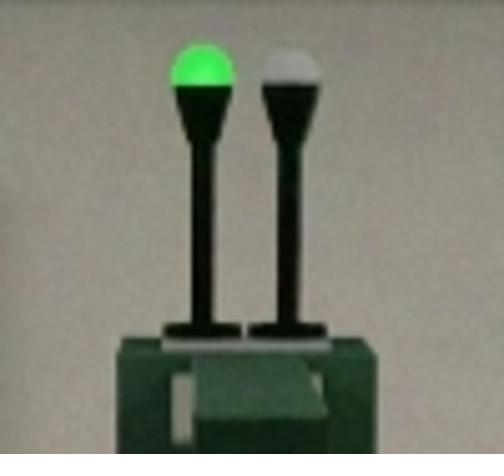

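>>> move(
  arm1={"target": [-0.1471, 0.0377, 0.8966, 0.10449, 0.99439, -0.00157, 0.01492], "speed": 0.02},
  arm4={"target": [-0.0621, -0.1313, 0.8991, 0.01492, -0.00157, 0.99439, 0.10449], "speed": 0.02},
  cameras=["cam_tips"],
)

>>> zoom_image(
  camera="cam_tips",
  region=[180, 140, 420, 380],
)

Scene clock: 1115.13 s.
Joint torques (N m): arm1=[6.99 -33.91 -7.97 -12.79 8.96 4.25 0.64] | arm2=[0.15 -14.01 1.32 4.29 -0.27 -0.65 -0.34] | arm3=[0.73 -18.64 5.13 0.04 0.18 0.2 0.21] | arm4=[-12.35 -21.84 -20.54 -5.37 0.29 8.26 -0.47]
Motor temperatures (°C): arm1=[35 43 32 34 40 46 44] | arm2=[31 34 31 32 41 41 39] | arm3=[36 40 29 31 39 47 40] | arm4=[35 40 35 33 36 49 41]
Flange force (N): arm1=[-7.9 -33.8 -4.5] | arm2=[-1.8 0.1 -2.4] | arm3=[-1.0 -1.1 1.2] | arm4=[2.9 -34.1 -4.8]
move: arm1 done; arm4 done
Joint velocities: within noise
arm1.joint_positions: joint1_rad=-1.033 joint2_rad=+1.641 joint3_rad=-1.107 joint4_rad=+1.859 joint5_rad=+1.995 joint6_rad=+1.234 joint7_rad=+4.129 hand_index_mcp=+1.001 hand_index_abd=-0.049 hand_index_pip=+0.562 hand_index_dip=-0.909 hand_middle_mcp=+1.000 hand_middle_abd=-0.001 hand_middle_pip=+0.561 hand_middle_dip=-0.907 hand_ring_mcp=+0.999 hand_ring_abd=+0.005 hand_ring_pip=+0.562 hand_ring_dip=-0.911 hand_thumb_cmc=-0.795 hand_thumb_axl=+0.677 hand_thumb_mcp=+0.212 hand_thumb_ipl=+0.168 hand_current_limit=+0.400 hand_speed=-0.600
arm1.joint_status: not commanded
arm1.hand_state: blocked,blocked,goal,goal,blocked,goal,goal,goal,blocked,goal,goal,goal,goal,goal,goal,goal
arm1.index_mcp_current_ma: -4
arm1.index_abd_current_ma: 10
arm1.index_pip_current_ma: 9
arm1.index_dip_current_ma: 6
arm1.middle_mcp_current_ma: 16
arm1.middle_abd_current_ma: 3
arm1.middle_pip_current_ma: -4
arm1.middle_dip_current_ma: 6
arm1.ring_mcp_current_ma: 14
arm1.ring_abd_current_ma: 10
arm1.ring_pip_current_ma: 8
arm1.ring_dip_current_ma: 8
arm1.thumb_cmc_current_ma: 0
arm1.thumb_axl_current_ma: 4
arm1.thumb_mcp_current_ma: 6
arm1.thumb_ipl_current_ma: -2
arm1.hand_goal_index_mcp: 0.914
arm1.hand_goal_index_abd: 0.000
arm1.hand_goal_index_pip: 0.560
arm1.hand_goal_index_dip: -0.920
arm1.hand_goal_middle_mcp: 0.914
arm1.hand_goal_middle_abd: 0.000
arm1.hand_goal_middle_pip: 0.560
arm1.hand_goal_middle_dip: -0.920
arm1.hand_goal_ring_mcp: 0.914
arm1.hand_goal_ring_abd: 0.000
arm1.hand_goal_ring_pip: 0.560
arm1.hand_goal_ring_dip: -0.920
arm1.hand_goal_thumb_cmc: -0.800
arm1.hand_goal_thumb_axl: 0.678
arm1.hand_goal_thumb_mcp: 0.226
arm1.hand_goal_thumb_ipl: 0.168
arm1.hand: x=-0.1471 y=+0.0377 z=+0.8966 quat_wxyz=(-0.104, -0.994, +0.002, -0.015)
arm1.hand_target: x=-0.1471 y=+0.0377 z=+0.8966 quat_wxyz=(-0.104, -0.994, +0.002, -0.015)
arm1.hand_status: done (0.000 m and 0.0 deg from the pose sent, 0.004 m and 3.2 deg at the start)
arm2, arm3: as last shown
arm2.index_mcp_current_ma: -3
arm2.index_pip_current_ma: -15
arm2.index_dip_current_ma: -12
arm2.middle_mcp_current_ma: 12
arm2.middle_abd_current_ma: -3
arm2.middle_pip_current_ma: -29
arm2.ring_mcp_current_ma: -1
arm2.thumb_cmc_current_ma: -8
arm2.thumb_axl_current_ma: 4
arm2.thumb_mcp_current_ma: -13
arm2.thumb_ipl_current_ma: -6
arm3.index_mcp_current_ma: 14
arm3.index_abd_current_ma: 7
arm3.index_pip_current_ma: 11
arm3.index_dip_current_ma: -12
arm3.middle_mcp_current_ma: 10
arm3.middle_abd_current_ma: -2
arm3.middle_pip_current_ma: 4
arm3.ring_mcp_current_ma: 1
arm3.ring_abd_current_ma: 4
arm3.ring_pip_current_ma: 8
arm3.ring_dip_current_ma: -9
arm3.thumb_cmc_current_ma: 4
arm3.thumb_axl_current_ma: -6
arm3.thumb_mcp_current_ma: 2
arm3.thumb_ipl_current_ma: -7
arm4.joint_positions: joint1_rad=+2.182 joint2_rad=+1.342 joint3_rad=-0.389 joint4_rad=+1.783 joint5_rad=-1.199 joint6_rad=-0.206 joint7_rad=+2.405 hand_index_mcp=+0.996 hand_index_abd=-0.011 hand_index_pip=+0.560 hand_index_dip=-0.915 hand_middle_mcp=+1.000 hand_middle_abd=+0.007 hand_middle_pip=+0.561 hand_middle_dip=-0.913 hand_ring_mcp=+1.001 hand_ring_abd=-0.021 hand_ring_pip=+0.560 hand_ring_dip=-0.914 hand_thumb_cmc=-0.805 hand_thumb_axl=+0.677 hand_thumb_mcp=+0.219 hand_thumb_ipl=+0.168 hand_current_limit=+0.400 hand_speed=-0.600
arm4.joint_status: not commanded
arm4.hand_state: blocked,goal,goal,goal,blocked,goal,goal,goal,blocked,blocked,goal,goal,goal,goal,goal,goal
arm4.index_mcp_current_ma: 85
arm4.index_abd_current_ma: 14
arm4.index_pip_current_ma: -6
arm4.index_dip_current_ma: 0
arm4.middle_mcp_current_ma: 88
arm4.middle_abd_current_ma: 2
arm4.middle_pip_current_ma: 2
arm4.middle_dip_current_ma: 1
arm4.ring_mcp_current_ma: 86
arm4.ring_abd_current_ma: 0
arm4.ring_pip_current_ma: -9
arm4.ring_dip_current_ma: 11
arm4.thumb_cmc_current_ma: 8
arm4.thumb_axl_current_ma: 0
arm4.thumb_mcp_current_ma: -1
arm4.thumb_ipl_current_ma: -1
arm4.hand_goal_index_mcp: 0.914
arm4.hand_goal_index_abd: 0.000
arm4.hand_goal_index_pip: 0.560
arm4.hand_goal_index_dip: -0.920
arm4.hand_goal_middle_mcp: 0.914
arm4.hand_goal_middle_abd: 0.000
arm4.hand_goal_middle_pip: 0.560
arm4.hand_goal_middle_dip: -0.920
arm4.hand_goal_ring_mcp: 0.914
arm4.hand_goal_ring_abd: 0.000
arm4.hand_goal_ring_pip: 0.560
arm4.hand_goal_ring_dip: -0.920
arm4.hand_goal_thumb_cmc: -0.800
arm4.hand_goal_thumb_axl: 0.678
arm4.hand_goal_thumb_mcp: 0.226
arm4.hand_goal_thumb_ipl: 0.168
arm4.hand: x=-0.0621 y=-0.1313 z=+0.8991 quat_wxyz=(+0.015, -0.002, +0.994, +0.104)
arm4.hand_target: x=-0.0621 y=-0.1313 z=+0.8991 quat_wxyz=(+0.015, -0.002, +0.994, +0.104)
arm4.hand_status: done (0.000 m and 0.0 deg from the pose sent, 0.003 m and 3.2 deg at the start)

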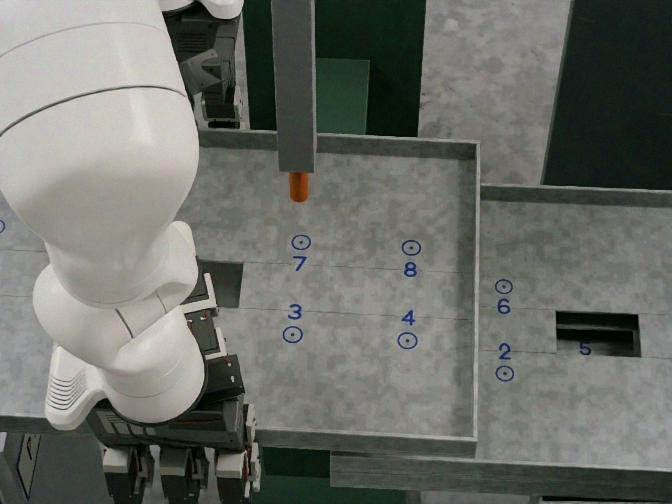

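Scaled by 2.100.

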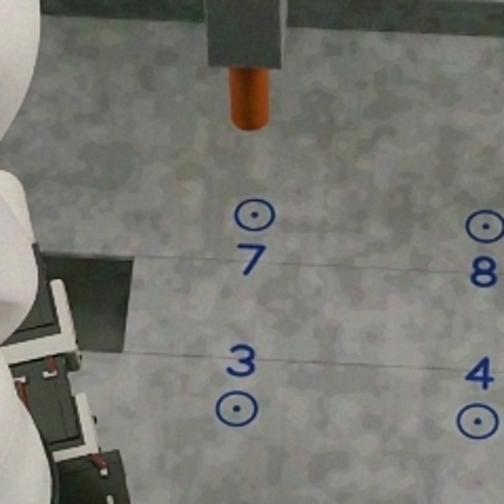

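>>> move(
  arm1={"target": [-0.1471, 0.0377, 0.9036, 0.10449, 0.99439, -0.00157, 0.01492], "speed": 0.04},
  arm4={"target": [-0.0621, -0.1313, 0.9061, 0.01492, -0.00157, 0.99439, 0.10449], "speed": 0.04},
  cameras=[],
)

>>> move(
  arm1={"target": [-0.1194, 0.0847, 0.9134, 0.10449, 0.99439, -0.00157, 0.01492], "speed": 0.06},
  arm4={"target": [-0.0344, -0.0843, 0.9159, 0.01492, -0.00157, 0.99439, 0.10449], "speed": 0.06},
  cameras=["cam_tips"],
)

>>> zoom_image(
  camera="cam_tips",
  region=[160, 120, 480, 380],
)

Scene clock: 1120.50 s.
Joint torques (N m): arm1=[6.68 -35.13 -9.46 -12.12 9.14 4.07 0.65] | arm2=[0.08 -14.02 1.3 4.3 -0.24 -0.65 -0.32] | arm3=[0.6 -18.62 5.2 0.01 0.21 0.24 0.23] | arm4=[-11.95 -23.63 -20.37 -6.35 0.37 7.97 -0.46]
Motor temperatures (°C): arm1=[35 43 32 34 40 46 44] | arm2=[31 34 31 32 41 41 39] | arm3=[36 40 29 31 39 47 40] | arm4=[35 40 35 33 36 49 41]
Flange force (N): arm1=[-7.8 -33.7 0.7] | arm2=[-1.9 0.1 -2.3] | arm3=[-1.3 -0.8 1.3] | arm4=[3.5 -34.1 -2.0]
move: arm1 done; arm4 done
Joint velocities: within noise
arm1.joint_positions: joint1_rad=-1.032 joint2_rad=+1.628 joint3_rad=-1.116 joint4_rad=+1.868 joint5_rad=+1.981 joint6_rad=+1.239 joint7_rad=+4.129 hand_index_mcp=+1.001 hand_index_abd=-0.049 hand_index_pip=+0.562 hand_index_dip=-0.909 hand_middle_mcp=+1.000 hand_middle_abd=-0.001 hand_middle_pip=+0.561 hand_middle_dip=-0.907 hand_ring_mcp=+1.000 hand_ring_abd=+0.004 hand_ring_pip=+0.562 hand_ring_dip=-0.911 hand_thumb_cmc=-0.795 hand_thumb_axl=+0.677 hand_thumb_mcp=+0.212 hand_thumb_ipl=+0.168 hand_current_limit=+0.400 hand_speed=-0.600
arm1.joint_status: not commanded
arm1.hand_state: blocked,blocked,goal,goal,blocked,goal,goal,goal,blocked,goal,goal,goal,goal,goal,goal,goal
arm1.index_mcp_current_ma: -1
arm1.index_abd_current_ma: 5
arm1.index_pip_current_ma: 6
arm1.index_dip_current_ma: -2
arm1.middle_mcp_current_ma: 15
arm1.middle_abd_current_ma: -2
arm1.middle_pip_current_ma: 1
arm1.middle_dip_current_ma: 5
arm1.ring_mcp_current_ma: 13
arm1.ring_abd_current_ma: 12
arm1.ring_pip_current_ma: 10
arm1.ring_dip_current_ma: 9
arm1.thumb_cmc_current_ma: 4
arm1.thumb_axl_current_ma: -5
arm1.thumb_mcp_current_ma: 8
arm1.thumb_ipl_current_ma: -4
arm1.hand_goal_index_mcp: 0.914
arm1.hand_goal_index_abd: 0.000
arm1.hand_goal_index_pip: 0.560
arm1.hand_goal_index_dip: -0.920
arm1.hand_goal_middle_mcp: 0.914
arm1.hand_goal_middle_abd: 0.000
arm1.hand_goal_middle_pip: 0.560
arm1.hand_goal_middle_dip: -0.920
arm1.hand_goal_ring_mcp: 0.914
arm1.hand_goal_ring_abd: 0.000
arm1.hand_goal_ring_pip: 0.560
arm1.hand_goal_ring_dip: -0.920
arm1.hand_goal_thumb_cmc: -0.800
arm1.hand_goal_thumb_axl: 0.678
arm1.hand_goal_thumb_mcp: 0.226
arm1.hand_goal_thumb_ipl: 0.168
arm1.hand: x=-0.1471 y=+0.0377 z=+0.9036 quat_wxyz=(-0.104, -0.994, +0.002, -0.015)
arm1.hand_target: x=-0.1471 y=+0.0377 z=+0.9036 quat_wxyz=(-0.104, -0.994, +0.002, -0.015)
arm1.hand_status: done (0.000 m and 0.0 deg from the pose sent, 0.007 m and 0.0 deg at the start)
arm2, arm3: as last shown
arm2.index_mcp_current_ma: -8
arm2.index_abd_current_ma: -7
arm2.index_pip_current_ma: -17
arm2.middle_mcp_current_ma: 7
arm2.middle_abd_current_ma: 0
arm2.middle_pip_current_ma: -26
arm2.middle_dip_current_ma: -16
arm2.ring_mcp_current_ma: 3
arm2.ring_abd_current_ma: 5
arm2.ring_pip_current_ma: -14
arm2.ring_dip_current_ma: -17
arm2.thumb_cmc_current_ma: -7
arm2.thumb_axl_current_ma: 7
arm2.thumb_mcp_current_ma: -12
arm2.thumb_ipl_current_ma: -1
arm3.index_mcp_current_ma: 18
arm3.index_abd_current_ma: 6
arm3.index_pip_current_ma: 5
arm3.index_dip_current_ma: -4
arm3.middle_mcp_current_ma: 5
arm3.middle_abd_current_ma: 2
arm3.middle_pip_current_ma: 6
arm3.middle_dip_current_ma: -2
arm3.ring_mcp_current_ma: 9
arm3.ring_abd_current_ma: 5
arm3.ring_pip_current_ma: 11
arm3.ring_dip_current_ma: -2
arm3.thumb_cmc_current_ma: 2
arm3.thumb_axl_current_ma: -4
arm3.thumb_mcp_current_ma: -6
arm3.thumb_ipl_current_ma: -11
arm4.joint_positions: joint1_rad=+2.175 joint2_rad=+1.323 joint3_rad=-0.380 joint4_rad=+1.794 joint5_rad=-1.215 joint6_rad=-0.195 joint7_rad=+2.409 hand_index_mcp=+0.997 hand_index_abd=-0.011 hand_index_pip=+0.560 hand_index_dip=-0.915 hand_middle_mcp=+1.000 hand_middle_abd=+0.006 hand_middle_pip=+0.561 hand_middle_dip=-0.913 hand_ring_mcp=+1.001 hand_ring_abd=-0.021 hand_ring_pip=+0.560 hand_ring_dip=-0.914 hand_thumb_cmc=-0.805 hand_thumb_axl=+0.677 hand_thumb_mcp=+0.219 hand_thumb_ipl=+0.168 hand_current_limit=+0.400 hand_speed=-0.600
arm4.joint_status: not commanded
arm4.hand_state: blocked,goal,goal,goal,blocked,goal,goal,goal,blocked,blocked,goal,goal,goal,goal,goal,goal
arm4.index_mcp_current_ma: 70
arm4.index_abd_current_ma: 4
arm4.index_pip_current_ma: 13
arm4.index_dip_current_ma: -7
arm4.middle_mcp_current_ma: 89
arm4.middle_abd_current_ma: 8
arm4.middle_pip_current_ma: 4
arm4.middle_dip_current_ma: -9
arm4.ring_mcp_current_ma: 91
arm4.ring_abd_current_ma: 3
arm4.ring_pip_current_ma: 0
arm4.ring_dip_current_ma: 8
arm4.thumb_cmc_current_ma: 4
arm4.thumb_axl_current_ma: 3
arm4.thumb_mcp_current_ma: 13
arm4.thumb_ipl_current_ma: 3
arm4.hand_goal_index_mcp: 0.914
arm4.hand_goal_index_abd: 0.000
arm4.hand_goal_index_pip: 0.560
arm4.hand_goal_index_dip: -0.920
arm4.hand_goal_middle_mcp: 0.914
arm4.hand_goal_middle_abd: 0.000
arm4.hand_goal_middle_pip: 0.560
arm4.hand_goal_middle_dip: -0.920
arm4.hand_goal_ring_mcp: 0.914
arm4.hand_goal_ring_abd: 0.000
arm4.hand_goal_ring_pip: 0.560
arm4.hand_goal_ring_dip: -0.920
arm4.hand_goal_thumb_cmc: -0.800
arm4.hand_goal_thumb_axl: 0.678
arm4.hand_goal_thumb_mcp: 0.226
arm4.hand_goal_thumb_ipl: 0.168
arm4.hand: x=-0.0621 y=-0.1313 z=+0.9061 quat_wxyz=(+0.015, -0.002, +0.994, +0.105)
arm4.hand_target: x=-0.0621 y=-0.1313 z=+0.9061 quat_wxyz=(+0.015, -0.002, +0.994, +0.105)
arm4.hand_status: done (0.000 m and 0.0 deg from the pose sent, 0.007 m and 0.0 deg at the start)

Scene clock: 1122.40 s.
Joint torques (N m): arm1=[6.32 -32.7 -8.34 -9.73 7.93 4.4 0.77] | arm2=[0.11 -13.98 1.25 4.42 -0.28 -0.61 -0.26] | arm3=[0.72 -18.55 5.17 -0.01 0.22 0.24 0.22] | arm4=[-11.37 -29.32 -13.04 -11.54 -2.3 6.13 -0.39]
Motor temperatures (°C): arm1=[35 43 32 34 40 46 44] | arm2=[31 34 31 32 41 41 39] | arm3=[36 40 29 31 39 47 40] | arm4=[36 40 35 33 36 49 41]
Flange force (N): arm1=[-8.5 -29.9 1.3] | arm2=[-1.9 0.5 -2.1] | arm3=[-1.3 -1.1 1.0] | arm4=[-3.1 -27.1 -2.8]
move: arm1 done; arm4 done
Joint velocities: within noise
arm1.joint_positions: joint1_rad=-1.143 joint2_rad=+1.636 joint3_rad=-1.154 joint4_rad=+1.907 joint5_rad=+1.972 joint6_rad=+1.312 joint7_rad=+3.999 hand_index_mcp=+1.001 hand_index_abd=-0.012 hand_index_pip=+0.562 hand_index_dip=-0.909 hand_middle_mcp=+1.000 hand_middle_abd=-0.001 hand_middle_pip=+0.561 hand_middle_dip=-0.907 hand_ring_mcp=+0.992 hand_ring_abd=+0.000 hand_ring_pip=+0.562 hand_ring_dip=-0.911 hand_thumb_cmc=-0.800 hand_thumb_axl=+0.677 hand_thumb_mcp=+0.212 hand_thumb_ipl=+0.168 hand_current_limit=+0.400 hand_speed=-0.600
arm1.joint_status: not commanded
arm1.hand_state: blocked,goal,goal,goal,blocked,goal,goal,goal,blocked,goal,goal,goal,goal,goal,goal,goal
arm1.index_mcp_current_ma: -2
arm1.index_abd_current_ma: 10
arm1.index_pip_current_ma: 9
arm1.index_dip_current_ma: 2
arm1.middle_mcp_current_ma: 11
arm1.middle_abd_current_ma: 2
arm1.middle_pip_current_ma: 4
arm1.middle_dip_current_ma: 2
arm1.ring_mcp_current_ma: 6
arm1.ring_abd_current_ma: 7
arm1.ring_pip_current_ma: 18
arm1.ring_dip_current_ma: 14
arm1.thumb_cmc_current_ma: 1
arm1.thumb_axl_current_ma: -5
arm1.thumb_mcp_current_ma: 4
arm1.thumb_ipl_current_ma: -1
arm1.hand_goal_index_mcp: 0.914
arm1.hand_goal_index_abd: 0.000
arm1.hand_goal_index_pip: 0.560
arm1.hand_goal_index_dip: -0.920
arm1.hand_goal_middle_mcp: 0.914
arm1.hand_goal_middle_abd: 0.000
arm1.hand_goal_middle_pip: 0.560
arm1.hand_goal_middle_dip: -0.920
arm1.hand_goal_ring_mcp: 0.914
arm1.hand_goal_ring_abd: 0.000
arm1.hand_goal_ring_pip: 0.560
arm1.hand_goal_ring_dip: -0.920
arm1.hand_goal_thumb_cmc: -0.800
arm1.hand_goal_thumb_axl: 0.678
arm1.hand_goal_thumb_mcp: 0.226
arm1.hand_goal_thumb_ipl: 0.168
arm1.hand: x=-0.1194 y=+0.0847 z=+0.9134 quat_wxyz=(-0.105, -0.994, +0.002, -0.015)
arm1.hand_target: x=-0.1194 y=+0.0847 z=+0.9134 quat_wxyz=(-0.105, -0.994, +0.002, -0.015)
arm1.hand_status: done (0.000 m and 0.0 deg from the pose sent, 0.055 m and 0.0 deg at the start)
arm2, arm3: as last shown
arm2.index_mcp_current_ma: -3
arm2.index_abd_current_ma: -5
arm2.index_pip_current_ma: -12
arm2.index_dip_current_ma: -8
arm2.middle_mcp_current_ma: 11
arm2.middle_abd_current_ma: 3
arm2.middle_pip_current_ma: -31
arm2.middle_dip_current_ma: -19
arm2.ring_mcp_current_ma: 5
arm2.ring_abd_current_ma: 13
arm2.ring_pip_current_ma: -12
arm2.ring_dip_current_ma: -11
arm2.thumb_cmc_current_ma: -5
arm2.thumb_mcp_current_ma: -11
arm2.thumb_ipl_current_ma: -6
arm3.index_mcp_current_ma: 7
arm3.index_abd_current_ma: 2
arm3.index_pip_current_ma: 9
arm3.index_dip_current_ma: -8
arm3.middle_mcp_current_ma: 0
arm3.middle_abd_current_ma: 3
arm3.middle_pip_current_ma: 9
arm3.middle_dip_current_ma: -11
arm3.ring_mcp_current_ma: 4
arm3.ring_abd_current_ma: 0
arm3.ring_pip_current_ma: 9
arm3.ring_dip_current_ma: 4
arm3.thumb_cmc_current_ma: -3
arm3.thumb_axl_current_ma: -3
arm3.thumb_mcp_current_ma: -4
arm3.thumb_ipl_current_ma: -4
arm4.joint_positions: joint1_rad=+1.794 joint2_rad=+1.278 joint3_rad=+0.084 joint4_rad=+1.657 joint5_rad=-1.359 joint6_rad=+0.232 joint7_rad=+2.239 hand_index_mcp=+0.986 hand_index_abd=-0.006 hand_index_pip=+0.560 hand_index_dip=-0.915 hand_middle_mcp=+0.999 hand_middle_abd=+0.008 hand_middle_pip=+0.561 hand_middle_dip=-0.913 hand_ring_mcp=+1.001 hand_ring_abd=-0.033 hand_ring_pip=+0.560 hand_ring_dip=-0.914 hand_thumb_cmc=-0.805 hand_thumb_axl=+0.677 hand_thumb_mcp=+0.219 hand_thumb_ipl=+0.168 hand_current_limit=+0.400 hand_speed=-0.600
arm4.joint_status: not commanded
arm4.hand_state: blocked,goal,goal,goal,blocked,goal,goal,goal,blocked,blocked,goal,goal,goal,goal,goal,goal
arm4.index_mcp_current_ma: 66
arm4.index_abd_current_ma: 15
arm4.index_pip_current_ma: 13
arm4.index_dip_current_ma: 1
arm4.middle_mcp_current_ma: 91
arm4.middle_abd_current_ma: -20
arm4.middle_pip_current_ma: -5
arm4.middle_dip_current_ma: -9
arm4.ring_mcp_current_ma: 81
arm4.ring_abd_current_ma: -10
arm4.ring_pip_current_ma: 4
arm4.ring_dip_current_ma: 8
arm4.thumb_cmc_current_ma: 9
arm4.thumb_axl_current_ma: 13
arm4.thumb_mcp_current_ma: 3
arm4.thumb_ipl_current_ma: -3
arm4.hand_goal_index_mcp: 0.914
arm4.hand_goal_index_abd: 0.000
arm4.hand_goal_index_pip: 0.560
arm4.hand_goal_index_dip: -0.920
arm4.hand_goal_middle_mcp: 0.914
arm4.hand_goal_middle_abd: 0.000
arm4.hand_goal_middle_pip: 0.560
arm4.hand_goal_middle_dip: -0.920
arm4.hand_goal_ring_mcp: 0.914
arm4.hand_goal_ring_abd: 0.000
arm4.hand_goal_ring_pip: 0.560
arm4.hand_goal_ring_dip: -0.920
arm4.hand_goal_thumb_cmc: -0.800
arm4.hand_goal_thumb_axl: 0.678
arm4.hand_goal_thumb_mcp: 0.226
arm4.hand_goal_thumb_ipl: 0.168
arm4.hand: x=-0.0344 y=-0.0843 z=+0.9159 quat_wxyz=(+0.015, -0.002, +0.994, +0.105)
arm4.hand_target: x=-0.0344 y=-0.0843 z=+0.9159 quat_wxyz=(+0.015, -0.002, +0.994, +0.105)
arm4.hand_status: done (0.000 m and 0.0 deg from the pose sent, 0.055 m and 0.0 deg at the start)

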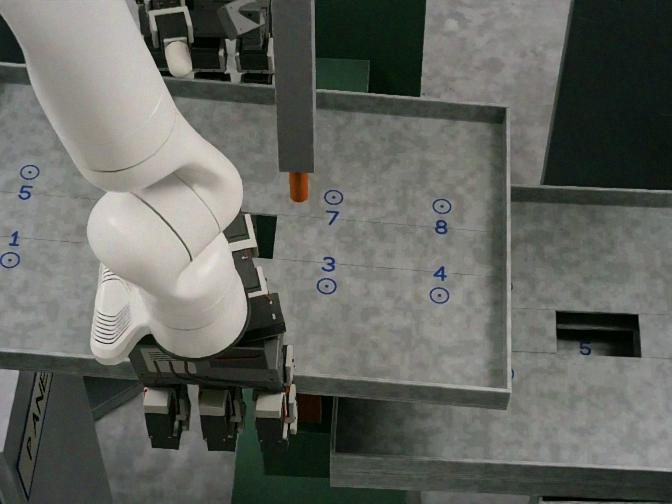

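Scaled by 1.575.

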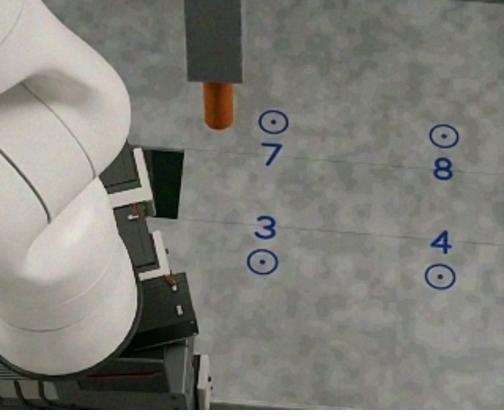

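>>> move(
  arm1={"target": [0.0319, 0.0847, 0.9104, 0.1044, 0.99357, -0.00452, 0.043], "speed": 0.07},
  arm4={"target": [0.1169, -0.0843, 0.9177, 0.043, -0.00452, 0.99357, 0.1044], "speed": 0.07},
  cameras=["cam_tips"],
)

Scene clock: 1129.43 s.
Joint torques (N m): arm1=[8.4 -33.67 -7.1 -9.09 7.09 2.58 0.59] | arm2=[0.11 -14.03 1.27 4.47 -0.29 -0.71 -0.28] | arm3=[0.6 -18.6 5.23 -0.03 0.18 0.25 0.28] | arm4=[-12.52 -31.69 -7.01 -12.87 -4.64 2.49 -0.34]
Motor temperatures (°C): arm1=[35 43 32 34 40 46 44] | arm2=[31 34 31 32 41 41 39] | arm3=[36 40 29 31 38 47 40] | arm4=[36 40 35 33 36 49 41]
Flange force (N): arm1=[-8.2 -23.8 1.5] | arm2=[-1.8 0.8 -1.9] | arm3=[-1.2 -0.9 1.2] | arm4=[-1.1 -22.6 -1.7]
move: arm1 done; arm4 done
Joint velocities: within noise
arm1.joint_positions: joint1_rad=-1.411 joint2_rad=+1.668 joint3_rad=-1.246 joint4_rad=+1.492 joint5_rad=+1.883 joint6_rad=+1.270 joint7_rad=+4.151 hand_index_mcp=+1.001 hand_index_abd=-0.012 hand_index_pip=+0.562 hand_index_dip=-0.909 hand_middle_mcp=+1.000 hand_middle_abd=-0.001 hand_middle_pip=+0.561 hand_middle_dip=-0.907 hand_ring_mcp=+0.989 hand_ring_abd=+0.000 hand_ring_pip=+0.562 hand_ring_dip=-0.911 hand_thumb_cmc=-0.795 hand_thumb_axl=+0.677 hand_thumb_mcp=+0.212 hand_thumb_ipl=+0.168 hand_current_limit=+0.400 hand_speed=-0.600
arm1.joint_status: not commanded
arm1.hand_state: blocked,goal,goal,goal,blocked,goal,goal,goal,blocked,goal,goal,goal,goal,goal,goal,goal
arm1.index_mcp_current_ma: -2
arm1.index_abd_current_ma: 10
arm1.index_pip_current_ma: 7
arm1.index_dip_current_ma: 4
arm1.middle_mcp_current_ma: 13
arm1.middle_abd_current_ma: 6
arm1.middle_pip_current_ma: 2
arm1.middle_dip_current_ma: 7
arm1.ring_mcp_current_ma: 22
arm1.ring_abd_current_ma: 13
arm1.ring_pip_current_ma: 7
arm1.ring_dip_current_ma: 10
arm1.thumb_cmc_current_ma: 3
arm1.thumb_axl_current_ma: -1
arm1.thumb_mcp_current_ma: -2
arm1.thumb_ipl_current_ma: 2
arm1.hand_goal_index_mcp: 0.914
arm1.hand_goal_index_abd: 0.000
arm1.hand_goal_index_pip: 0.560
arm1.hand_goal_index_dip: -0.920
arm1.hand_goal_middle_mcp: 0.914
arm1.hand_goal_middle_abd: 0.000
arm1.hand_goal_middle_pip: 0.560
arm1.hand_goal_middle_dip: -0.920
arm1.hand_goal_ring_mcp: 0.914
arm1.hand_goal_ring_abd: 0.000
arm1.hand_goal_ring_pip: 0.560
arm1.hand_goal_ring_dip: -0.920
arm1.hand_goal_thumb_cmc: -0.800
arm1.hand_goal_thumb_axl: 0.678
arm1.hand_goal_thumb_mcp: 0.226
arm1.hand_goal_thumb_ipl: 0.168
arm1.hand: x=+0.0319 y=+0.0847 z=+0.9104 quat_wxyz=(-0.104, -0.994, +0.004, -0.043)
arm1.hand_target: x=+0.0319 y=+0.0847 z=+0.9104 quat_wxyz=(-0.104, -0.994, +0.004, -0.043)
arm1.hand_status: done (0.000 m and 0.0 deg from the pose sent, 0.151 m and 3.2 deg at the start)
arm2, arm3: as last shown
arm2.index_mcp_current_ma: -9
arm2.index_abd_current_ma: -6
arm2.index_pip_current_ma: -15
arm2.index_dip_current_ma: -9
arm2.middle_mcp_current_ma: 8
arm2.middle_abd_current_ma: -1
arm2.middle_pip_current_ma: -27
arm2.middle_dip_current_ma: -15
arm2.ring_mcp_current_ma: 0
arm2.ring_abd_current_ma: 8
arm2.ring_pip_current_ma: -15
arm2.ring_dip_current_ma: -13
arm2.thumb_cmc_current_ma: -6
arm2.thumb_axl_current_ma: 1
arm2.thumb_mcp_current_ma: -13
arm2.thumb_ipl_current_ma: -4
arm3.index_mcp_current_ma: 4
arm3.index_abd_current_ma: 1
arm3.index_dip_current_ma: -12
arm3.middle_mcp_current_ma: 3
arm3.middle_abd_current_ma: 2
arm3.middle_pip_current_ma: 8
arm3.middle_dip_current_ma: 0
arm3.ring_mcp_current_ma: 7
arm3.ring_abd_current_ma: 1
arm3.ring_pip_current_ma: 8
arm3.ring_dip_current_ma: -6
arm3.thumb_cmc_current_ma: -5
arm3.thumb_axl_current_ma: -9
arm3.thumb_mcp_current_ma: -5
arm3.thumb_ipl_current_ma: -7
arm4.joint_positions: joint1_rad=+1.780 joint2_rad=+1.437 joint3_rad=+0.430 joint4_rad=+1.182 joint5_rad=-1.097 joint6_rad=+0.610 joint7_rad=+1.846 hand_index_mcp=+0.988 hand_index_abd=-0.006 hand_index_pip=+0.560 hand_index_dip=-0.915 hand_middle_mcp=+0.999 hand_middle_abd=+0.008 hand_middle_pip=+0.561 hand_middle_dip=-0.913 hand_ring_mcp=+1.000 hand_ring_abd=-0.033 hand_ring_pip=+0.560 hand_ring_dip=-0.914 hand_thumb_cmc=-0.805 hand_thumb_axl=+0.677 hand_thumb_mcp=+0.219 hand_thumb_ipl=+0.168 hand_current_limit=+0.400 hand_speed=-0.600
arm4.joint_status: not commanded
arm4.hand_state: blocked,goal,goal,goal,blocked,goal,goal,goal,blocked,blocked,goal,goal,goal,goal,goal,goal
arm4.index_mcp_current_ma: 82
arm4.index_abd_current_ma: 0
arm4.index_pip_current_ma: 3
arm4.index_dip_current_ma: -11
arm4.middle_mcp_current_ma: 71
arm4.middle_abd_current_ma: -8
arm4.middle_pip_current_ma: -2
arm4.middle_dip_current_ma: -2
arm4.ring_mcp_current_ma: 80
arm4.ring_abd_current_ma: -4
arm4.ring_pip_current_ma: -8
arm4.ring_dip_current_ma: 12
arm4.thumb_cmc_current_ma: 17
arm4.thumb_axl_current_ma: -1
arm4.thumb_mcp_current_ma: -5
arm4.thumb_ipl_current_ma: -5
arm4.hand_goal_index_mcp: 0.914
arm4.hand_goal_index_abd: 0.000
arm4.hand_goal_index_pip: 0.560
arm4.hand_goal_index_dip: -0.920
arm4.hand_goal_middle_mcp: 0.914
arm4.hand_goal_middle_abd: 0.000
arm4.hand_goal_middle_pip: 0.560
arm4.hand_goal_middle_dip: -0.920
arm4.hand_goal_ring_mcp: 0.914
arm4.hand_goal_ring_abd: 0.000
arm4.hand_goal_ring_pip: 0.560
arm4.hand_goal_ring_dip: -0.920
arm4.hand_goal_thumb_cmc: -0.800
arm4.hand_goal_thumb_axl: 0.678
arm4.hand_goal_thumb_mcp: 0.226
arm4.hand_goal_thumb_ipl: 0.168
arm4.hand: x=+0.1169 y=-0.0843 z=+0.9177 quat_wxyz=(+0.043, -0.005, +0.994, +0.104)
arm4.hand_target: x=+0.1169 y=-0.0843 z=+0.9177 quat_wxyz=(+0.043, -0.005, +0.994, +0.104)
arm4.hand_status: done (0.000 m and 0.0 deg from the pose sent, 0.151 m and 3.2 deg at the start)

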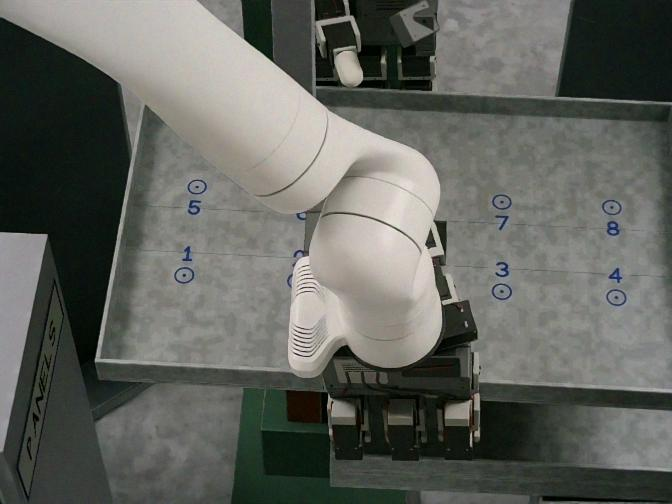

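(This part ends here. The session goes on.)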